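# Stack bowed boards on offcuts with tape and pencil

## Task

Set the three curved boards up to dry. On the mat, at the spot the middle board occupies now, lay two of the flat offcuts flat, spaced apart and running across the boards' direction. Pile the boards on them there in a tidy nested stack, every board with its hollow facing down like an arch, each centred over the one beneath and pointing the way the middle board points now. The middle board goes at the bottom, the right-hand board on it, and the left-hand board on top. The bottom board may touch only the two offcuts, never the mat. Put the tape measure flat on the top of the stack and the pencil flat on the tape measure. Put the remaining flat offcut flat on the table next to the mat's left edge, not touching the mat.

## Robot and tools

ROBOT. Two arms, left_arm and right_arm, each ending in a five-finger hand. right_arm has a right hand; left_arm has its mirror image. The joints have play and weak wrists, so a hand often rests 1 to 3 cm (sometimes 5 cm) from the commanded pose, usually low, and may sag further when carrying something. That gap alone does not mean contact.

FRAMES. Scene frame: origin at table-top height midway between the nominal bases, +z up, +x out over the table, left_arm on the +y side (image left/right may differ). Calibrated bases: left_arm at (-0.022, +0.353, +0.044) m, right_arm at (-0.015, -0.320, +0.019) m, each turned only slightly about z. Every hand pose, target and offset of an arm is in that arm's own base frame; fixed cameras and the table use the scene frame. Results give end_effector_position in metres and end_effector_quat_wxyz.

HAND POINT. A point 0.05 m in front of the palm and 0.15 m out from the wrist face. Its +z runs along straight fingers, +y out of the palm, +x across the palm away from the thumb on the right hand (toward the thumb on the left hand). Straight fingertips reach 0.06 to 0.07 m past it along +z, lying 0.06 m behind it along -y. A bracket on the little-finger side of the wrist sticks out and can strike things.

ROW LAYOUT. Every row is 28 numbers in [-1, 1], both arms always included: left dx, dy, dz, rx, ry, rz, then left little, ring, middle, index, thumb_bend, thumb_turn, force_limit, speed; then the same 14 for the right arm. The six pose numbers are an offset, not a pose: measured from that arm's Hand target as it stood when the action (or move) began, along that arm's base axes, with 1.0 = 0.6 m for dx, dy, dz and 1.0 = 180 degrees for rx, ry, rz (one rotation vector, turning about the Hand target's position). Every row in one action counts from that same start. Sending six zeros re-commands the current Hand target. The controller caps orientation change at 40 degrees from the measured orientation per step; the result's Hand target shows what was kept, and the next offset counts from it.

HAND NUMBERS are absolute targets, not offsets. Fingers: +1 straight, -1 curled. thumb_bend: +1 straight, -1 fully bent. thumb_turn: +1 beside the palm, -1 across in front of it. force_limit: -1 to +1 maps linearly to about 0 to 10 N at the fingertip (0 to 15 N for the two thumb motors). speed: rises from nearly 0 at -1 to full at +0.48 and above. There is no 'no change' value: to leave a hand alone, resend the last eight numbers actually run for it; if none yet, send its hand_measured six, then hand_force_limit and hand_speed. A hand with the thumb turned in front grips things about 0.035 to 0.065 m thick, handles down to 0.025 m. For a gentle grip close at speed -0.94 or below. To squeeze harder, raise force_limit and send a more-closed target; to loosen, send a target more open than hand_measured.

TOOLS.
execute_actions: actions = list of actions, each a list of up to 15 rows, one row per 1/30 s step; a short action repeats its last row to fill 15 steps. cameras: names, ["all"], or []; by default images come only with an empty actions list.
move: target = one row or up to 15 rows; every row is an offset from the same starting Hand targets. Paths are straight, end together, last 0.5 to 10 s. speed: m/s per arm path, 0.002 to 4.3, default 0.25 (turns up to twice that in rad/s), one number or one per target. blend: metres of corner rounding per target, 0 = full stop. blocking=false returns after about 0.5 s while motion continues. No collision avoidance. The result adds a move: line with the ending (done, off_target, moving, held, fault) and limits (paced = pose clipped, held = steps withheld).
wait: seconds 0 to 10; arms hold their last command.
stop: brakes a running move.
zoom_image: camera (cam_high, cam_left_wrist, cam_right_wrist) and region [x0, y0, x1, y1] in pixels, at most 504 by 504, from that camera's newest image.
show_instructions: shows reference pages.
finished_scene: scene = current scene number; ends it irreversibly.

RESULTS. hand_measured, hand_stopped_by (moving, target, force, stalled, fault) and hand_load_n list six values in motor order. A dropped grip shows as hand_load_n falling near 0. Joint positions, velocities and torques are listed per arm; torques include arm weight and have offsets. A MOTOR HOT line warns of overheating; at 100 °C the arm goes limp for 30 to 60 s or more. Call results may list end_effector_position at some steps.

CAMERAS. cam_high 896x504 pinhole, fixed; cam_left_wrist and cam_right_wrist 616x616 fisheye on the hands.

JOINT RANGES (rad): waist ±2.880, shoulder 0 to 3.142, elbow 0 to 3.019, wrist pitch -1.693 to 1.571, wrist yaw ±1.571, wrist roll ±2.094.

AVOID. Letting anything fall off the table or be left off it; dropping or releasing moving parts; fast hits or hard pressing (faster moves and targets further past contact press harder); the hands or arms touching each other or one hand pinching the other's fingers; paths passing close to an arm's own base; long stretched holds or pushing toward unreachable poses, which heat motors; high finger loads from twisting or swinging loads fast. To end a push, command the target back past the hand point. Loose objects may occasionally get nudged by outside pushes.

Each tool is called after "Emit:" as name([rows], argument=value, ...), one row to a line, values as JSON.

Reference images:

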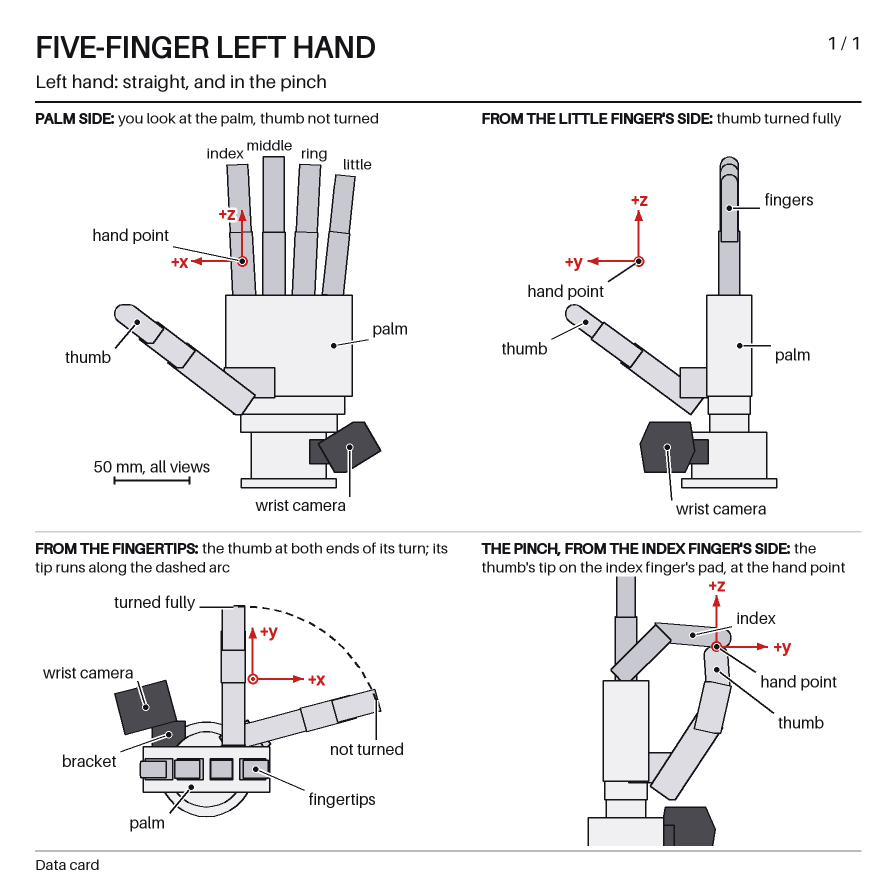

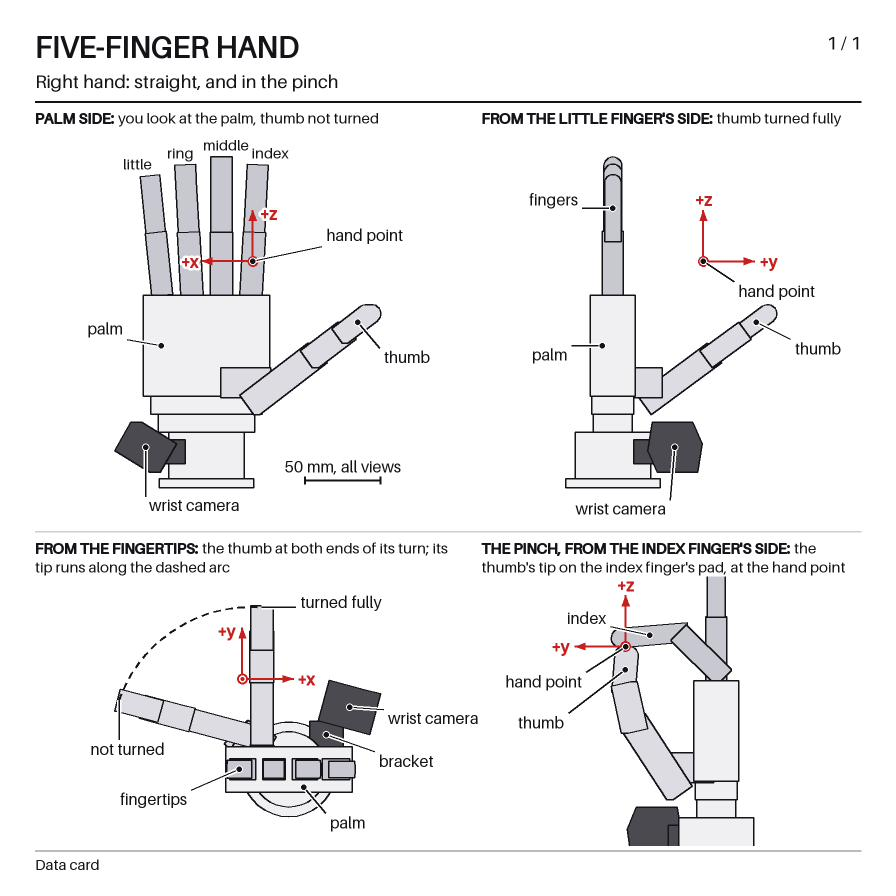

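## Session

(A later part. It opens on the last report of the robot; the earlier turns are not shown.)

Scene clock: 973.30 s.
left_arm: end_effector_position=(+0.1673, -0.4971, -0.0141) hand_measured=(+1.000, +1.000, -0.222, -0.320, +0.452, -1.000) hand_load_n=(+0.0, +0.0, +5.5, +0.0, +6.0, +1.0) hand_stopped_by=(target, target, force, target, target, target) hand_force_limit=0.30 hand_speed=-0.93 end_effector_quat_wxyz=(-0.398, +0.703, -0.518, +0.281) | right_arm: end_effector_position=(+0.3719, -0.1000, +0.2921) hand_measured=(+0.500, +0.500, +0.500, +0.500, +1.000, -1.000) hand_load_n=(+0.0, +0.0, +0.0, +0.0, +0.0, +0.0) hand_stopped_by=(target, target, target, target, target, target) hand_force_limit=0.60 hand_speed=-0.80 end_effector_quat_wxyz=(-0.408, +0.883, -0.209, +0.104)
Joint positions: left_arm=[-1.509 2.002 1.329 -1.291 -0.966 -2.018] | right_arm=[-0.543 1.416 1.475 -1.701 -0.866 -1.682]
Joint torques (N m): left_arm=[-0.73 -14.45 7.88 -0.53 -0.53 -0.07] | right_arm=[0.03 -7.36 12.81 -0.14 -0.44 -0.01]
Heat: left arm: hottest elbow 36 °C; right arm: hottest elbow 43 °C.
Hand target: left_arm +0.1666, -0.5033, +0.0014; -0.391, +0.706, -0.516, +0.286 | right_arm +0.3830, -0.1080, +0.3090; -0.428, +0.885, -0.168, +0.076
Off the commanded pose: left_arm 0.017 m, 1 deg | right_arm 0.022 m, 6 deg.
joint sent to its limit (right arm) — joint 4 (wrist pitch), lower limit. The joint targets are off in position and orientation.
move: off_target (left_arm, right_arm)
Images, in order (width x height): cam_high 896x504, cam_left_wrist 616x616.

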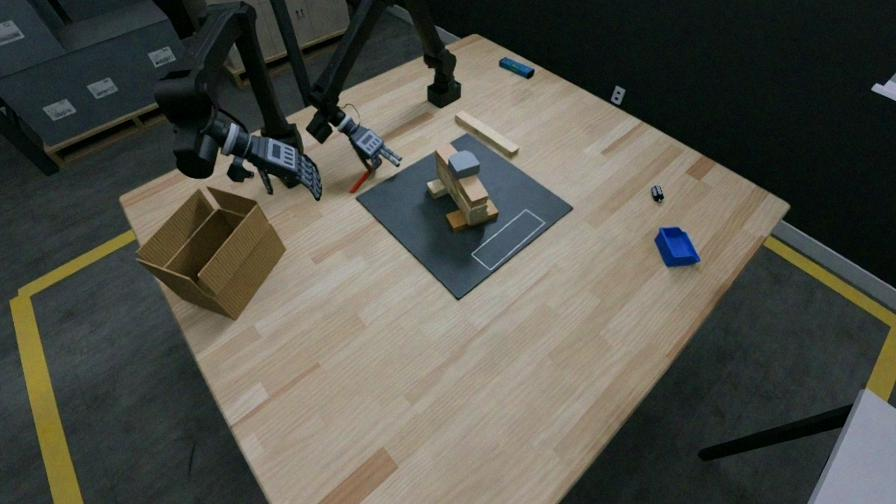

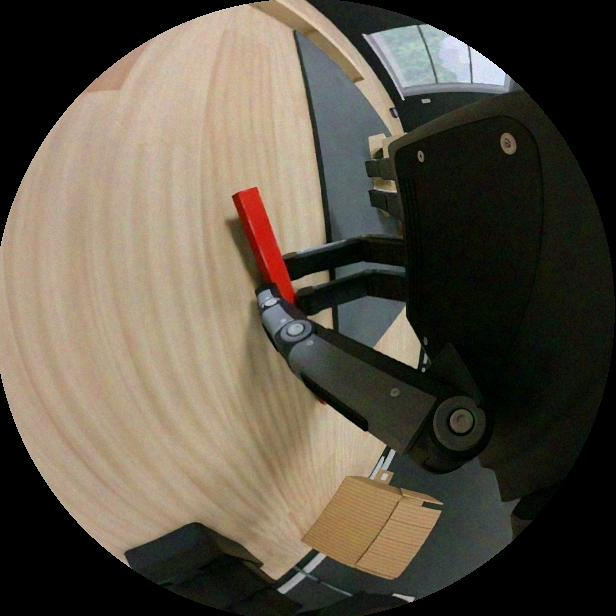

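Emit:
move([
  [0.01,-0.01,0.25,0,0,0,1,1,-0.4,-0.32,0.45,-1,0.3,-0.93, 0,0,0,0,0,0,0.5,0.5,0.5,0.5,1,-1,0.6,-0.8],
], speed=0.1, cameras=["cam_high","cam_left_wrist"])

Scene clock: 979.10 s.
left_arm: end_effector_position=(+0.1669, -0.4939, +0.1228) hand_measured=(+1.000, +1.000, -0.222, -0.320, +0.452, -1.000) hand_load_n=(+0.0, +0.0, +5.0, +0.0, +5.5, +0.5) hand_stopped_by=(target, target, force, target, target, target) hand_force_limit=0.30 hand_speed=-0.93 end_effector_quat_wxyz=(-0.406, +0.697, -0.523, +0.274) | right_arm: end_effector_position=(+0.3719, -0.1000, +0.2921) hand_measured=(+0.500, +0.500, +0.500, +0.500, +1.000, -1.000) hand_load_n=(+0.0, +0.0, +0.0, +0.0, +0.0, +0.0) hand_stopped_by=(target, target, target, target, target, target) hand_force_limit=0.60 hand_speed=-0.80 end_effector_quat_wxyz=(-0.408, +0.883, -0.209, +0.104)
Joint positions: left_arm=[-1.509 1.832 1.471 -1.626 -0.966 -2.012] | right_arm=[-0.543 1.416 1.475 -1.701 -0.866 -1.682]
Joint torques (N m): left_arm=[0.62 -13.98 13.41 -0.65 -0.72 0.09] | right_arm=[0.09 -7.41 12.83 -0.14 -0.45 -0.02]
Heat: left arm: hottest elbow 37 °C; right arm: hottest elbow 43 °C.
Hand target: left_arm +0.1726, -0.5093, +0.1514; -0.391, +0.706, -0.516, +0.286 | right_arm +0.3830, -0.1080, +0.3090; -0.428, +0.885, -0.168, +0.076
Off the commanded pose: left_arm 0.033 m, 3 deg | right_arm 0.022 m, 6 deg.
joint sent to its limit (right arm) — joint 4 (wrist pitch), lower limit. The joint targets are off in position and orientation.
move: off_target (left_arm, right_arm)
Images, in order (width x height): cam_high 896x504, cam_left_wrist 616x616.

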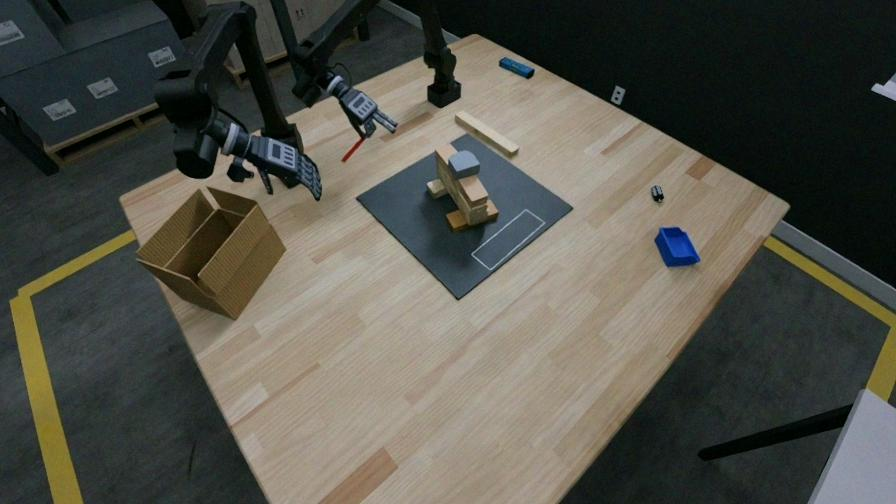

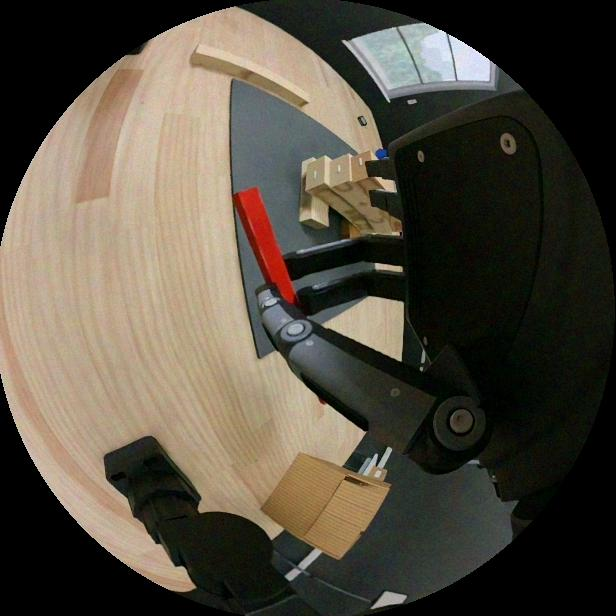

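Emit:
move([
  [0.10,0.05,0.198,0,0.003,-0.04,1,1,-0.4,-0.32,0.45,-1,0.3,-0.93, 0,0,0,0,0,0,0.5,0.5,0.5,0.5,1,-1,0.6,-0.8],
  [0.5623,0.2738,0.21,0.0003,0.0168,-0.2054,1,1,-0.4,-0.32,0.45,-1,0.3,-0.93, 0,0,0,0,0,0,0.5,0.5,0.5,0.5,1,-1,0.6,-0.8],
], speed=0.15, blend=[0.03,0], cameras=["cam_high","cam_left_wrist"])

Emit:
zoom_image(camera="cam_high", region=[400, 80, 520, 200])

Scene clock: 984.17 s.
left_arm: end_effector_position=(+0.4918, -0.3330, +0.2428) hand_measured=(+1.000, +1.000, -0.222, -0.320, +0.452, -1.000) hand_load_n=(+0.0, +0.0, +5.0, +0.0, +6.0, +0.5) hand_stopped_by=(target, target, force, target, target, target) hand_force_limit=0.30 hand_speed=-0.93 end_effector_quat_wxyz=(+0.253, -0.526, +0.735, -0.345) | right_arm: end_effector_position=(+0.3719, -0.1000, +0.2921) hand_measured=(+0.500, +0.500, +0.500, +0.500, +1.000, -1.000) hand_load_n=(+0.0, +0.0, +0.0, +0.0, +0.0, +0.5) hand_stopped_by=(target, target, target, target, target, target) hand_force_limit=0.60 hand_speed=-0.80 end_effector_quat_wxyz=(-0.408, +0.883, -0.209, +0.104)
Joint positions: left_arm=[-0.598 1.45 1.309 -0.565 -0.215 -0.168] | right_arm=[-0.543 1.416 1.475 -1.701 -0.866 -1.682]
Joint torques (N m): left_arm=[0.09 -9.88 16.01 3.15 -0.05 0.14] | right_arm=[0.09 -7.41 12.86 -0.13 -0.45 -0.01]
Heat: left arm: hottest elbow 37 °C; right arm: hottest elbow 43 °C.
Hand target: left_arm +0.5100, -0.3450, +0.2774; +0.267, -0.513, +0.723, -0.377 | right_arm +0.3830, -0.1080, +0.3090; -0.428, +0.885, -0.168, +0.076
Off the commanded pose: left_arm 0.041 m, 4 deg | right_arm 0.022 m, 6 deg.
joint sent to its limit (right arm) — joint 4 (wrist pitch), lower limit. The joint targets are off in position and orientation.
move: off_target (left_arm, right_arm)
Images, in order (width x height): cam_high 896x504, cam_left_wrist 616x616.

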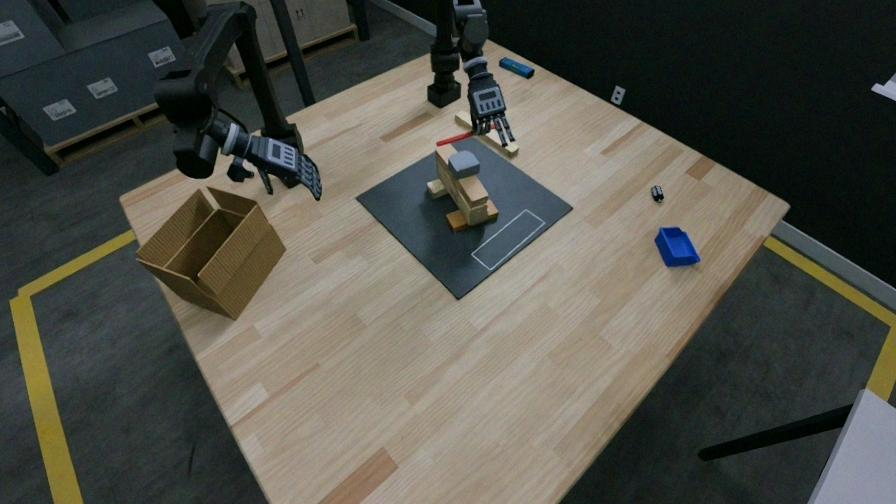

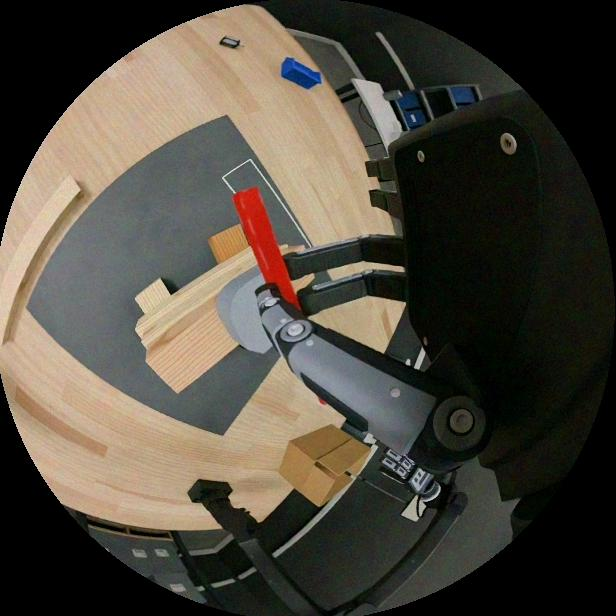

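Scaled by 4.200 from the camera's 896x504 image, which has a finer 1280x720 frame.

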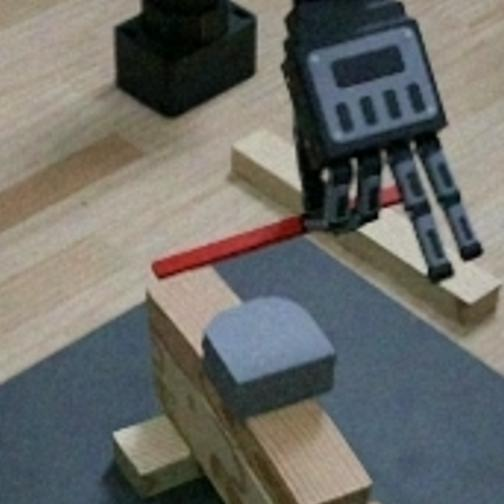

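Emit:
move(target=[-0.0117,0.0,-0.14,0,0,0,1,1,-0.4,-0.32,0.45,-1,0.3,-0.93, 0,0,0,0,0,0,0.5,0.5,0.5,0.5,1,-1,0.6,-0.8], speed=0.1, cameras=["cam_high","cam_left_wrist"])

Emit:
zoom_image(camera="cam_high", region=[410, 100, 520, 210])

Emit:
zoom_image(camera="cam_left_wrist", region=[150, 150, 420, 420])

Scene clock: 988.20 s.
left_arm: end_effector_position=(+0.5015, -0.3396, +0.1955) hand_measured=(+1.000, +1.000, -0.222, -0.320, +0.452, -1.000) hand_load_n=(+0.0, +0.0, +5.0, +0.0, +6.0, +0.5) hand_stopped_by=(target, target, force, target, target, target) hand_force_limit=0.30 hand_speed=-0.93 end_effector_quat_wxyz=(+0.262, -0.521, +0.722, -0.372) | right_arm: end_effector_position=(+0.3719, -0.1000, +0.2921) hand_measured=(+0.500, +0.500, +0.500, +0.500, +1.000, -1.000) hand_load_n=(+0.0, +0.0, +0.0, +0.0, +0.0, +0.0) hand_stopped_by=(target, target, target, target, target, target) hand_force_limit=0.60 hand_speed=-0.80 end_effector_quat_wxyz=(-0.408, +0.883, -0.209, +0.104)
Joint positions: left_arm=[-0.598 1.479 1.183 -0.347 -0.215 -0.168] | right_arm=[-0.543 1.416 1.475 -1.701 -0.866 -1.682]
Joint torques (N m): left_arm=[-0.32 -10.05 9.87 3.08 -0.26 0.01] | right_arm=[0.21 -7.53 12.81 -0.14 -0.44 -0.02]
Heat: left arm: hottest elbow 38 °C; right arm: hottest elbow 43 °C.
Hand target: left_arm +0.5029, -0.3450, +0.1934; +0.267, -0.513, +0.723, -0.377 | right_arm +0.3830, -0.1080, +0.3090; -0.428, +0.885, -0.168, +0.076
Off the commanded pose: left_arm 0.006 m, 1 deg | right_arm 0.022 m, 6 deg.
joint sent to its limit (right arm) — joint 4 (wrist pitch), lower limit. The joint targets are off in position and orientation.
move: off_target (right_arm)
Images, in order (width x height): cam_high 896x504, cam_left_wrist 616x616.

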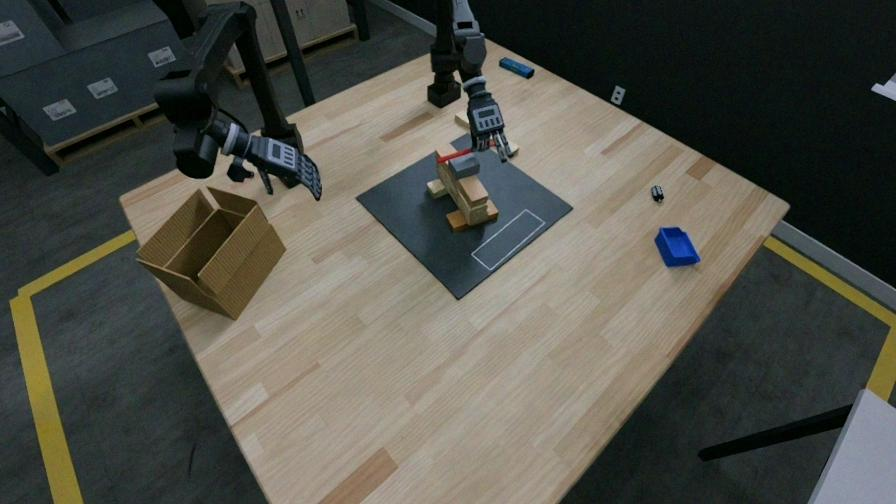

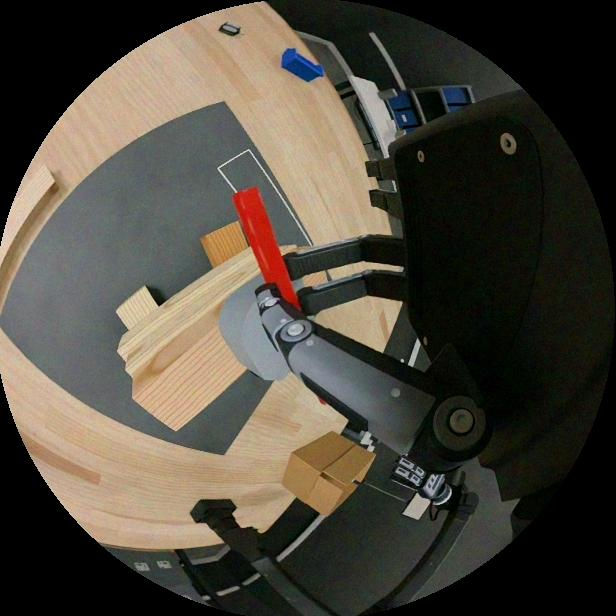

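Scaled by 4.582 from the camera's 896x504 image, which has a finer 1280x720 frame.

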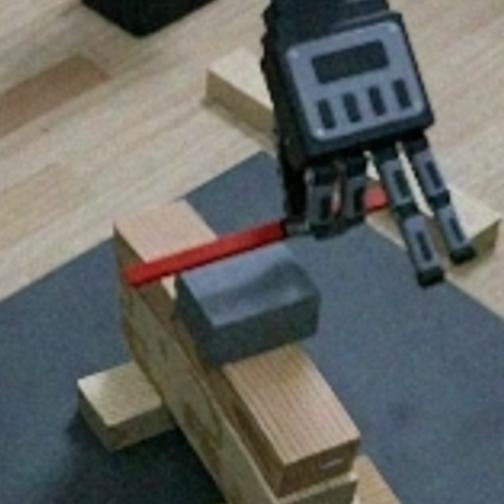

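Scaled by 1.867 from the camera's 616x616 image, which has a finer 880x880 frame.

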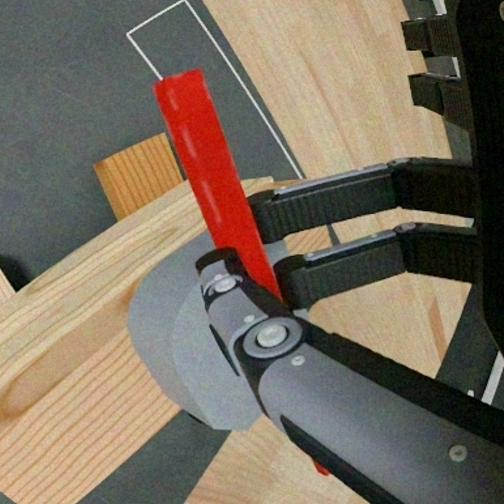

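Emit:
move(target=[-0.008,-0.003,-0.037,0,0,0,1,1,-0.4,-0.32,0.45,-1,0.3,-0.93, 0,0,0,0,0,0,0.5,0.5,0.5,0.5,1,-1,0.6,-0.8], speed=0.06, cameras=["cam_high","cam_left_wrist"])

Emit:
zoom_image(camera="cam_high", region=[420, 110, 510, 200])

Emit:
zoom_image(camera="cam_left_wrist", region=[150, 150, 420, 420])

Scene clock: 991.73 s.
left_arm: end_effector_position=(+0.4995, -0.3379, +0.1758) hand_measured=(+1.000, +1.000, -0.222, -0.320, +0.452, -1.000) hand_load_n=(+0.0, +0.0, +5.0, +0.0, +6.0, +0.5) hand_stopped_by=(target, target, force, target, target, target) hand_force_limit=0.30 hand_speed=-0.93 end_effector_quat_wxyz=(+0.265, -0.521, +0.721, -0.372) | right_arm: end_effector_position=(+0.3719, -0.1000, +0.2921) hand_measured=(+0.500, +0.500, +0.500, +0.500, +1.000, -1.000) hand_load_n=(+0.0, +0.5, +0.0, +0.0, +0.0, +0.0) hand_stopped_by=(target, target, target, target, target, target) hand_force_limit=0.60 hand_speed=-0.80 end_effector_quat_wxyz=(-0.408, +0.883, -0.209, +0.104)
Joint positions: left_arm=[-0.599 1.488 1.137 -0.289 -0.221 -0.168] | right_arm=[-0.543 1.416 1.475 -1.701 -0.866 -1.682]
Joint torques (N m): left_arm=[-1.67 -9.52 9.59 3.02 -0.29 0] | right_arm=[0.15 -7.53 12.82 -0.13 -0.44 -0.02]
Heat: left arm: hottest elbow 38 °C; right arm: hottest elbow 43 °C.
Hand target: left_arm +0.4981, -0.3468, +0.1712; +0.267, -0.513, +0.723, -0.377 | right_arm +0.3830, -0.1080, +0.3090; -0.428, +0.885, -0.168, +0.076
Off the commanded pose: left_arm 0.010 m, 1 deg | right_arm 0.022 m, 6 deg.
joint sent to its limit (right arm) — joint 4 (wrist pitch), lower limit. The joint targets are off in position and orientation.
move: off_target (right_arm)
Images, in order (width x height): cam_high 896x504, cam_left_wrist 616x616.

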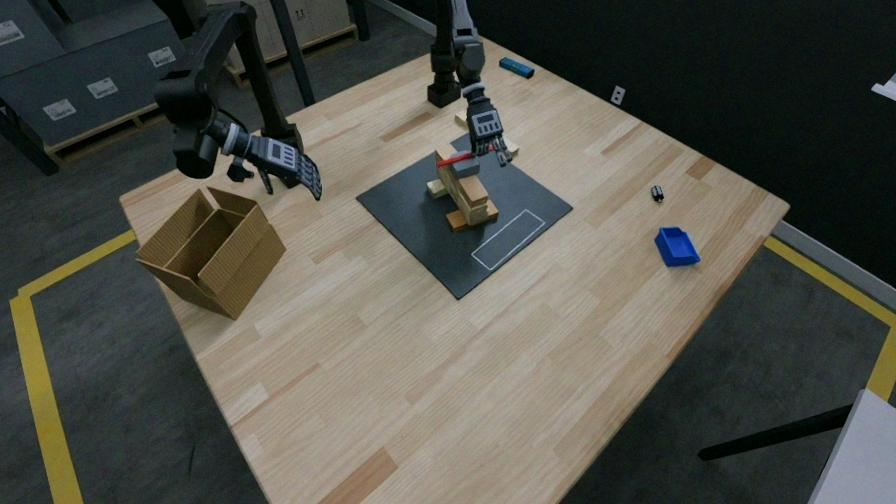

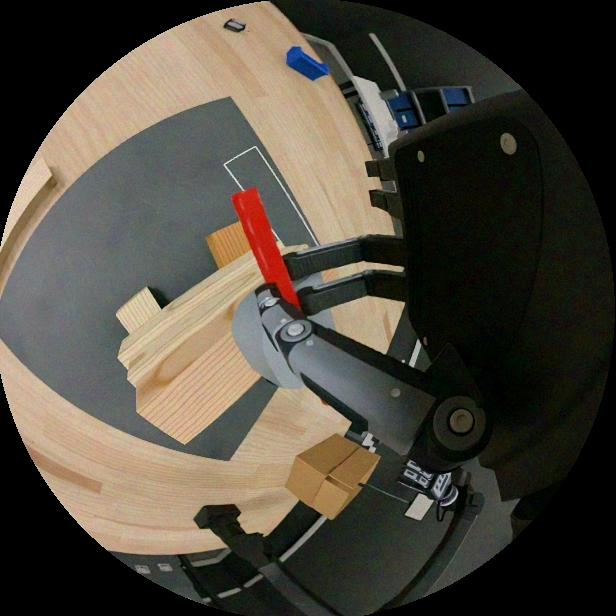

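Scaled by 5.600 from the camera's 896x504 image, which has a finer 1280x720 frame.

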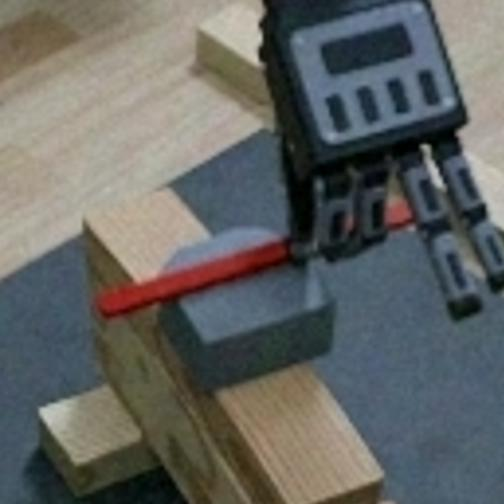

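Scaled by 1.867 from the camera's 616x616 image, which has a finer 880x880 frame.

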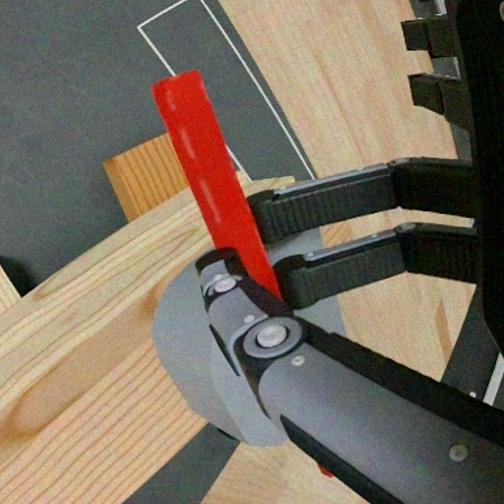

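Emit:
move(target=[-0.006,-0.027,0.008,0,0,0,1,1,-0.4,-0.32,0.45,-1,0.3,-0.93, 0,0,0,0,0,0,0.5,0.5,0.5,0.5,1,-1,0.6,-0.8], speed=0.06, cameras=["cam_high","cam_left_wrist"])

Emit:
zoom_image(camera="cam_high", region=[420, 110, 510, 200])

Scene clock: 994.33 s.
left_arm: end_effector_position=(+0.4935, -0.3463, +0.1749) hand_measured=(+1.000, +1.000, -0.222, -0.320, +0.452, -1.000) hand_load_n=(+0.0, +0.0, +4.5, +0.0, +6.0, +0.5) hand_stopped_by=(target, target, force, target, target, target) hand_force_limit=0.30 hand_speed=-0.93 end_effector_quat_wxyz=(+0.274, -0.515, +0.724, -0.368) | right_arm: end_effector_position=(+0.3719, -0.1000, +0.2921) hand_measured=(+0.500, +0.500, +0.500, +0.500, +1.000, -1.000) hand_load_n=(+0.0, +0.0, +0.0, +0.0, +0.0, +0.0) hand_stopped_by=(target, target, target, target, target, target) hand_force_limit=0.60 hand_speed=-0.80 end_effector_quat_wxyz=(-0.408, +0.883, -0.209, +0.104)
Joint positions: left_arm=[-0.628 1.49 1.137 -0.289 -0.256 -0.164] | right_arm=[-0.543 1.416 1.475 -1.701 -0.866 -1.682]
Joint torques (N m): left_arm=[-1.67 -9.23 12.08 2.33 -0.21 -0.22] | right_arm=[0.09 -7.47 12.83 -0.13 -0.46 -0.02]
Heat: left arm: hottest elbow 38 °C; right arm: hottest elbow 43 °C.
Hand target: left_arm +0.4945, -0.3630, +0.1760; +0.267, -0.513, +0.723, -0.377 | right_arm +0.3830, -0.1080, +0.3090; -0.428, +0.885, -0.168, +0.076
Off the commanded pose: left_arm 0.017 m, 1 deg | right_arm 0.022 m, 6 deg.
joint sent to its limit (right arm) — joint 4 (wrist pitch), lower limit. The joint targets are off in position and orientation.
move: off_target (left_arm, right_arm)
Images, in order (width x height): cam_high 896x504, cam_left_wrist 616x616.

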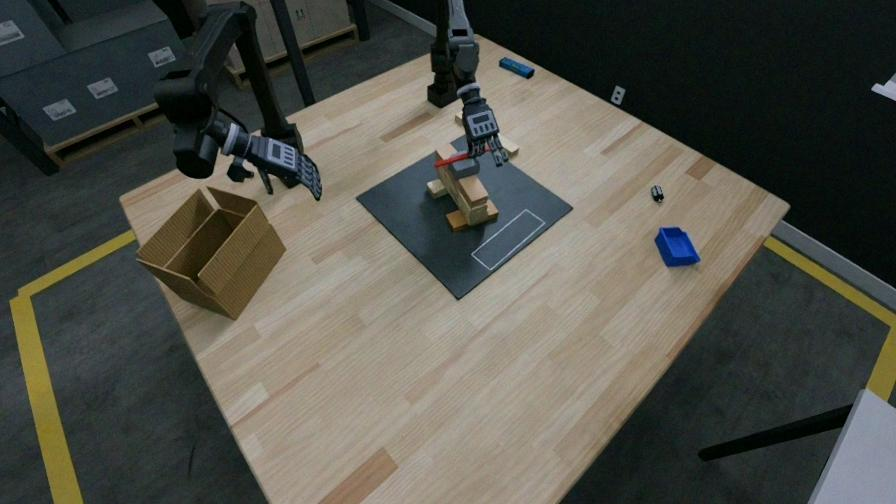

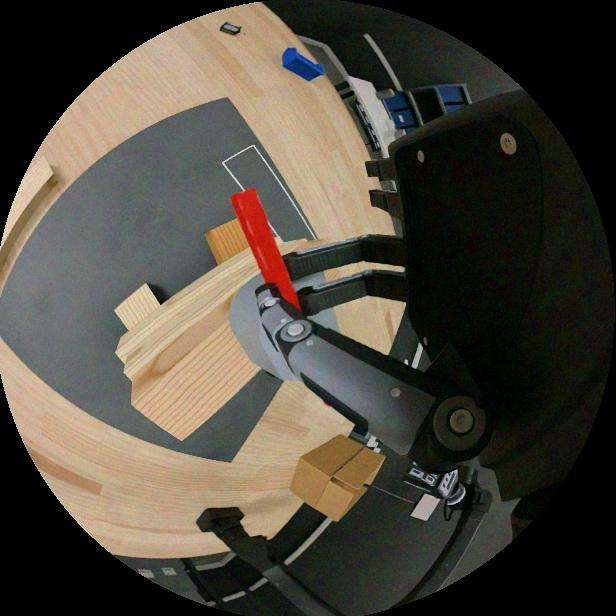

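Scaled by 5.600 from the camera's 896x504 image, which has a finer 1280x720 frame.

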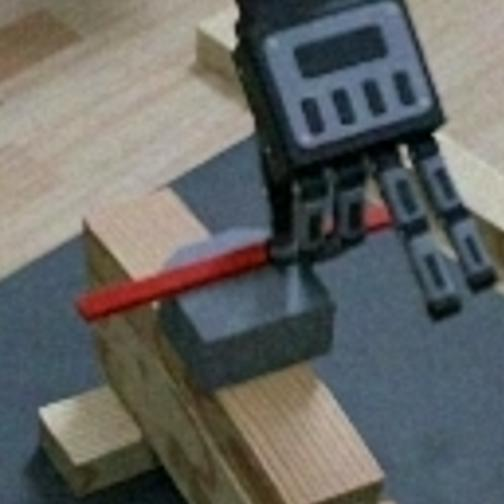

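Emit:
move(target=[0.0,0.0,-0.022,0,0,0,1,1,-0.4,-0.32,0.45,-1,0.3,-0.93, 0,0,0,0,0,0,0.5,0.5,0.5,0.5,1,-1,0.6,-0.8], speed=0.04, cameras=["cam_high"])

Emit:
zoom_image(camera="cam_high", region=[430, 120, 500, 190])

Scene clock: 996.03 s.
left_arm: end_effector_position=(+0.4971, -0.3486, +0.1760) hand_measured=(+1.000, +1.000, -0.222, -0.320, +0.452, -1.000) hand_load_n=(+0.0, +0.0, +4.5, +0.0, +6.0, +0.0) hand_stopped_by=(target, target, force, target, target, target) hand_force_limit=0.30 hand_speed=-0.93 end_effector_quat_wxyz=(+0.277, -0.514, +0.721, -0.374) | right_arm: end_effector_position=(+0.3719, -0.1000, +0.2921) hand_measured=(+0.500, +0.500, +0.500, +0.500, +1.000, -1.000) hand_load_n=(-0.5, +0.0, +0.0, +0.0, +0.0, +0.0) hand_stopped_by=(target, target, target, target, target, target) hand_force_limit=0.60 hand_speed=-0.80 end_effector_quat_wxyz=(-0.408, +0.883, -0.209, +0.104)
Joint positions: left_arm=[-0.628 1.494 1.137 -0.269 -0.258 -0.164] | right_arm=[-0.543 1.416 1.475 -1.701 -0.866 -1.682]
Joint torques (N m): left_arm=[-1.14 -8.59 10 2.97 -0.13 -0.2] | right_arm=[0.21 -7.41 12.83 -0.13 -0.44 -0.01]
Heat: left arm: hottest elbow 38 °C; right arm: hottest elbow 43 °C.
Hand target: left_arm +0.4945, -0.3630, +0.1628; +0.267, -0.513, +0.723, -0.377 | right_arm +0.3830, -0.1080, +0.3090; -0.428, +0.885, -0.168, +0.076
Off the commanded pose: left_arm 0.020 m, 1 deg | right_arm 0.022 m, 6 deg.
joint sent to its limit (right arm) — joint 4 (wrist pitch), lower limit. The joint targets are off in position and orientation.
move: off_target (left_arm, right_arm)
Images, in order (width x height): cam_high 896x504.

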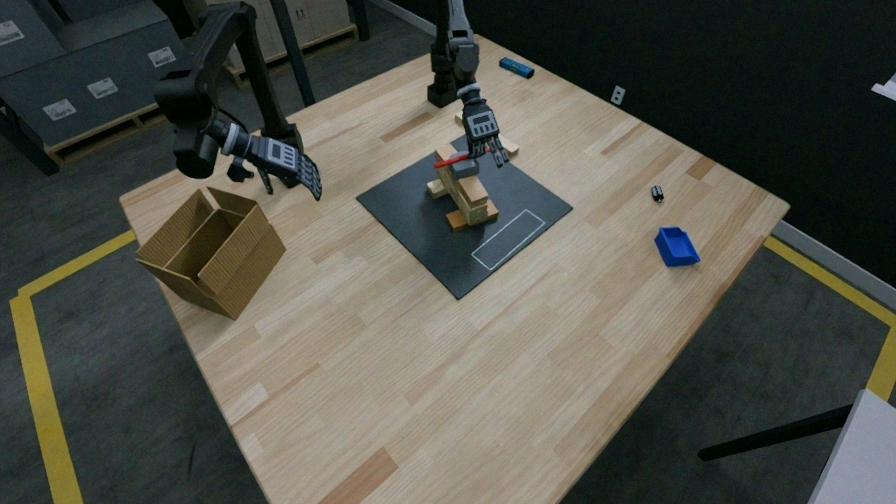

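Scaled by 7.200 from the camera's 896x504 image, which has a finer 1280x720 frame.

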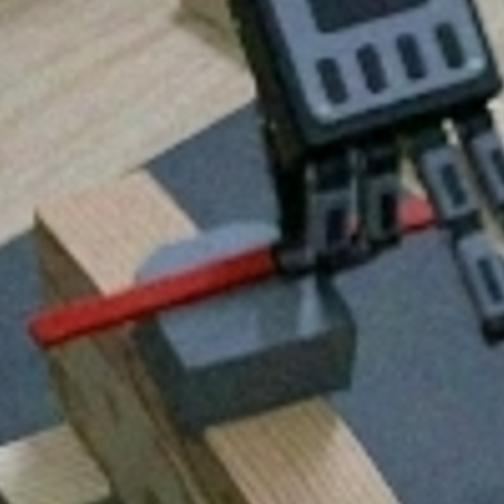

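Emit:
move(target=[0.003,0.02,0.012,0,0,0,1,1,-0.4,-0.32,0.45,-1,0.3,-0.93, 0,0,0,0,0,0,0.5,0.5,0.5,0.5,1,-1,0.6,-0.8], speed=0.03, cameras=["cam_high","cam_left_wrist"])

Emit:
zoom_image(camera="cam_high", region=[430, 120, 500, 190])

Emit:
zoom_image(camera="cam_left_wrist", region=[200, 200, 370, 370])

Scene clock: 998.37 s.
left_arm: end_effector_position=(+0.4970, -0.3488, +0.1759) hand_measured=(+1.000, +1.000, -0.222, -0.320, +0.452, -1.000) hand_load_n=(+0.0, +0.0, +4.0, +0.0, +6.0, +0.0) hand_stopped_by=(target, target, force, target, target, target) hand_force_limit=0.30 hand_speed=-0.93 end_effector_quat_wxyz=(+0.273, -0.513, +0.722, -0.376) | right_arm: end_effector_position=(+0.3719, -0.1000, +0.2921) hand_measured=(+0.500, +0.500, +0.500, +0.500, +1.000, -1.000) hand_load_n=(+0.0, +0.0, +0.0, +0.0, +0.0, +0.0) hand_stopped_by=(target, target, target, target, target, target) hand_force_limit=0.60 hand_speed=-0.80 end_effector_quat_wxyz=(-0.408, +0.883, -0.209, +0.104)
Joint positions: left_arm=[-0.625 1.494 1.137 -0.269 -0.247 -0.164] | right_arm=[-0.543 1.416 1.475 -1.701 -0.866 -1.682]
Joint torques (N m): left_arm=[0.32 -9.93 9.69 2.44 0.21 -0.04] | right_arm=[0.15 -7.47 12.81 -0.13 -0.44 -0.02]
Heat: left arm: hottest elbow 38 °C; right arm: hottest elbow 43 °C.
Hand target: left_arm +0.4963, -0.3510, +0.1700; +0.267, -0.513, +0.723, -0.377 | right_arm +0.3830, -0.1080, +0.3090; -0.428, +0.885, -0.168, +0.076
Off the commanded pose: left_arm 0.006 m, 1 deg | right_arm 0.022 m, 6 deg.
joint sent to its limit (right arm) — joint 4 (wrist pitch), lower limit. The joint targets are off in position and orientation.
move: off_target (right_arm)
Images, in order (width x height): cam_high 896x504, cam_left_wrist 616x616.

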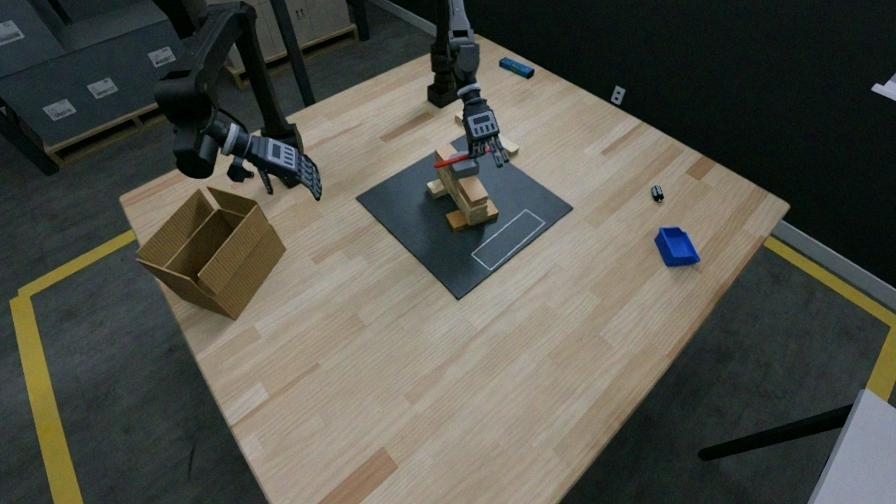

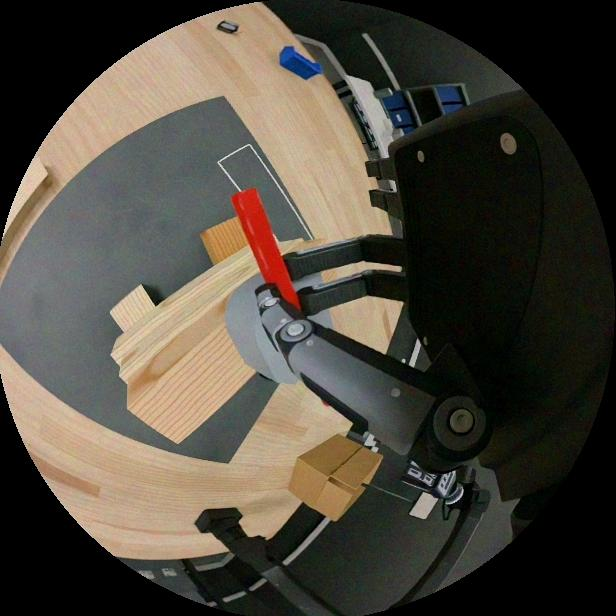

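Scaled by 7.200 from the camera's 896x504 image, which has a finer 1280x720 frame.

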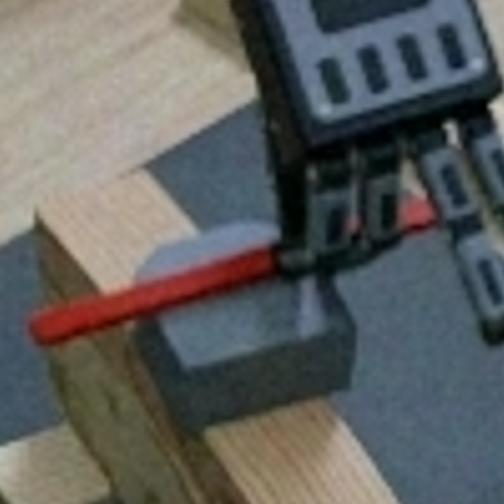

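Scaled by 2.965 from the camera's 616x616 image, which has a finer 880x880 frame.

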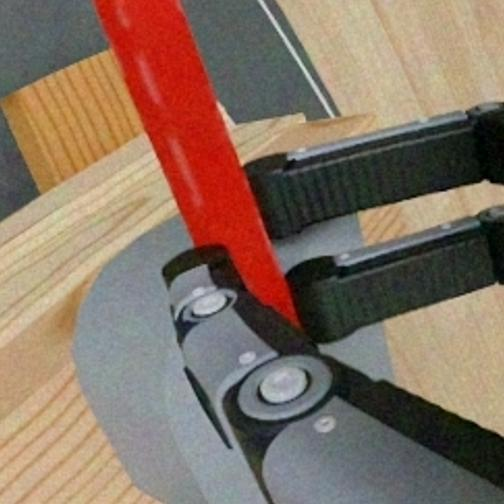

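Emit:
move(target=[0,0,0.003,0,0,0,1,1,-0.14,-0.32,0.5,-1,0.3,-0.85, 0,0,0,0,0,0,0.5,0.5,0.5,0.5,1,-1,0.6,-0.8], speed=0.03, cameras=["cam_high","cam_left_wrist"])

Emit:
zoom_image(camera="cam_high", region=[430, 120, 500, 190])

Emit:
zoom_image(camera="cam_left_wrist", region=[200, 200, 370, 370])

Scene clock: 1001.07 s.
left_arm: end_effector_position=(+0.4974, -0.3483, +0.1759) hand_measured=(+1.000, +1.000, -0.140, -0.320, +0.498, -1.000) hand_load_n=(+0.0, +0.0, +0.0, +0.0, -2.5, -1.0) hand_stopped_by=(target, target, target, target, target, target) hand_force_limit=0.30 hand_speed=-0.85 end_effector_quat_wxyz=(+0.273, -0.513, +0.722, -0.376) | right_arm: end_effector_position=(+0.3719, -0.1000, +0.2921) hand_measured=(+0.500, +0.500, +0.500, +0.500, +1.000, -1.000) hand_load_n=(+0.0, +0.0, +0.0, +0.0, +0.5, +0.0) hand_stopped_by=(target, target, target, target, target, target) hand_force_limit=0.60 hand_speed=-0.80 end_effector_quat_wxyz=(-0.408, +0.883, -0.209, +0.104)
Joint positions: left_arm=[-0.624 1.494 1.137 -0.269 -0.245 -0.164] | right_arm=[-0.543 1.416 1.475 -1.701 -0.866 -1.682]
Joint torques (N m): left_arm=[-0.21 -10.11 9.88 2.19 0.11 -0.07] | right_arm=[0.03 -7.41 12.83 -0.14 -0.45 -0.01]
Heat: left arm: hottest elbow 38 °C; right arm: hottest elbow 43 °C.
Hand target: left_arm +0.4963, -0.3510, +0.1718; +0.267, -0.513, +0.723, -0.377 | right_arm +0.3830, -0.1080, +0.3090; -0.428, +0.885, -0.168, +0.076
Off the commanded pose: left_arm 0.005 m, 1 deg | right_arm 0.022 m, 6 deg.
joint sent to its limit (right arm) — joint 4 (wrist pitch), lower limit. The joint targets are off in position and orientation.
move: off_target (right_arm)
Images, in order (width x height): cam_high 896x504, cam_left_wrist 616x616.

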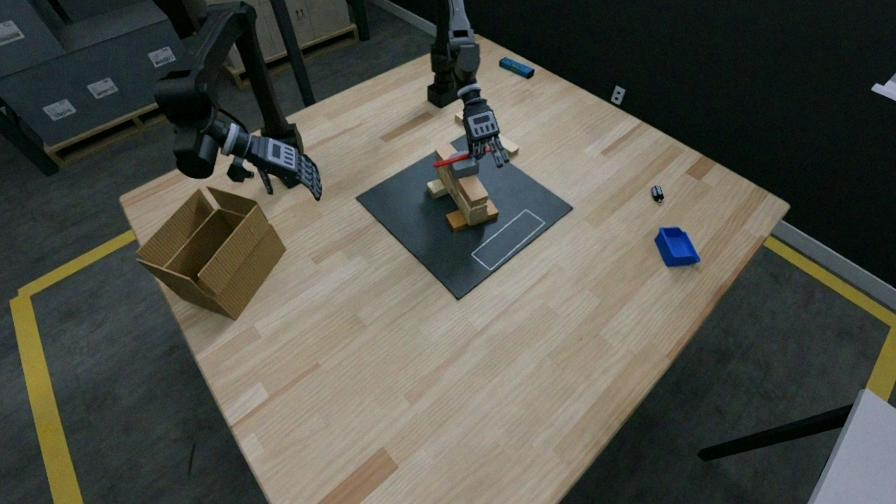

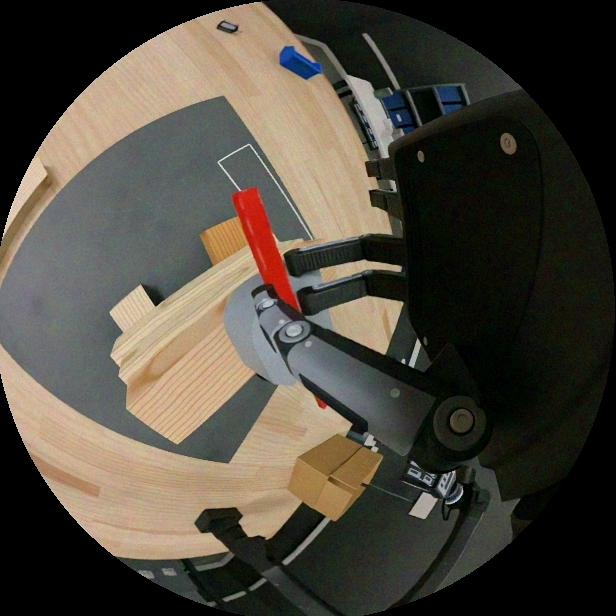

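Scaled by 7.200 from the camera's 896x504 image, which has a finer 1280x720 frame.

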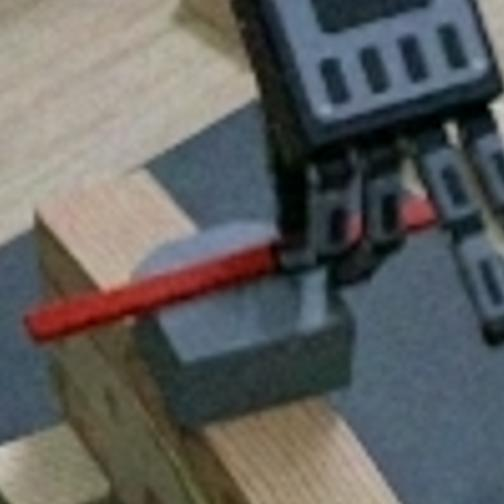

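Scaled by 2.965 from the camera's 616x616 image, which has a finer 880x880 frame.

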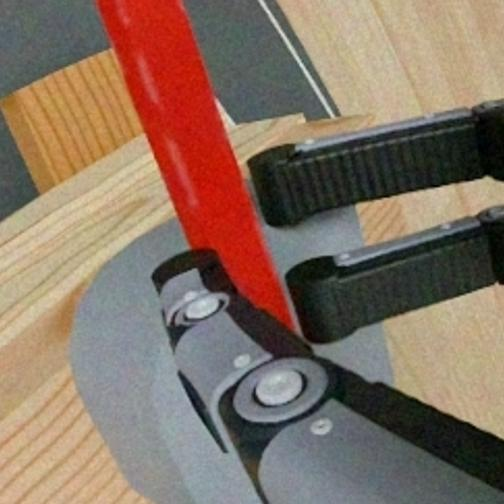

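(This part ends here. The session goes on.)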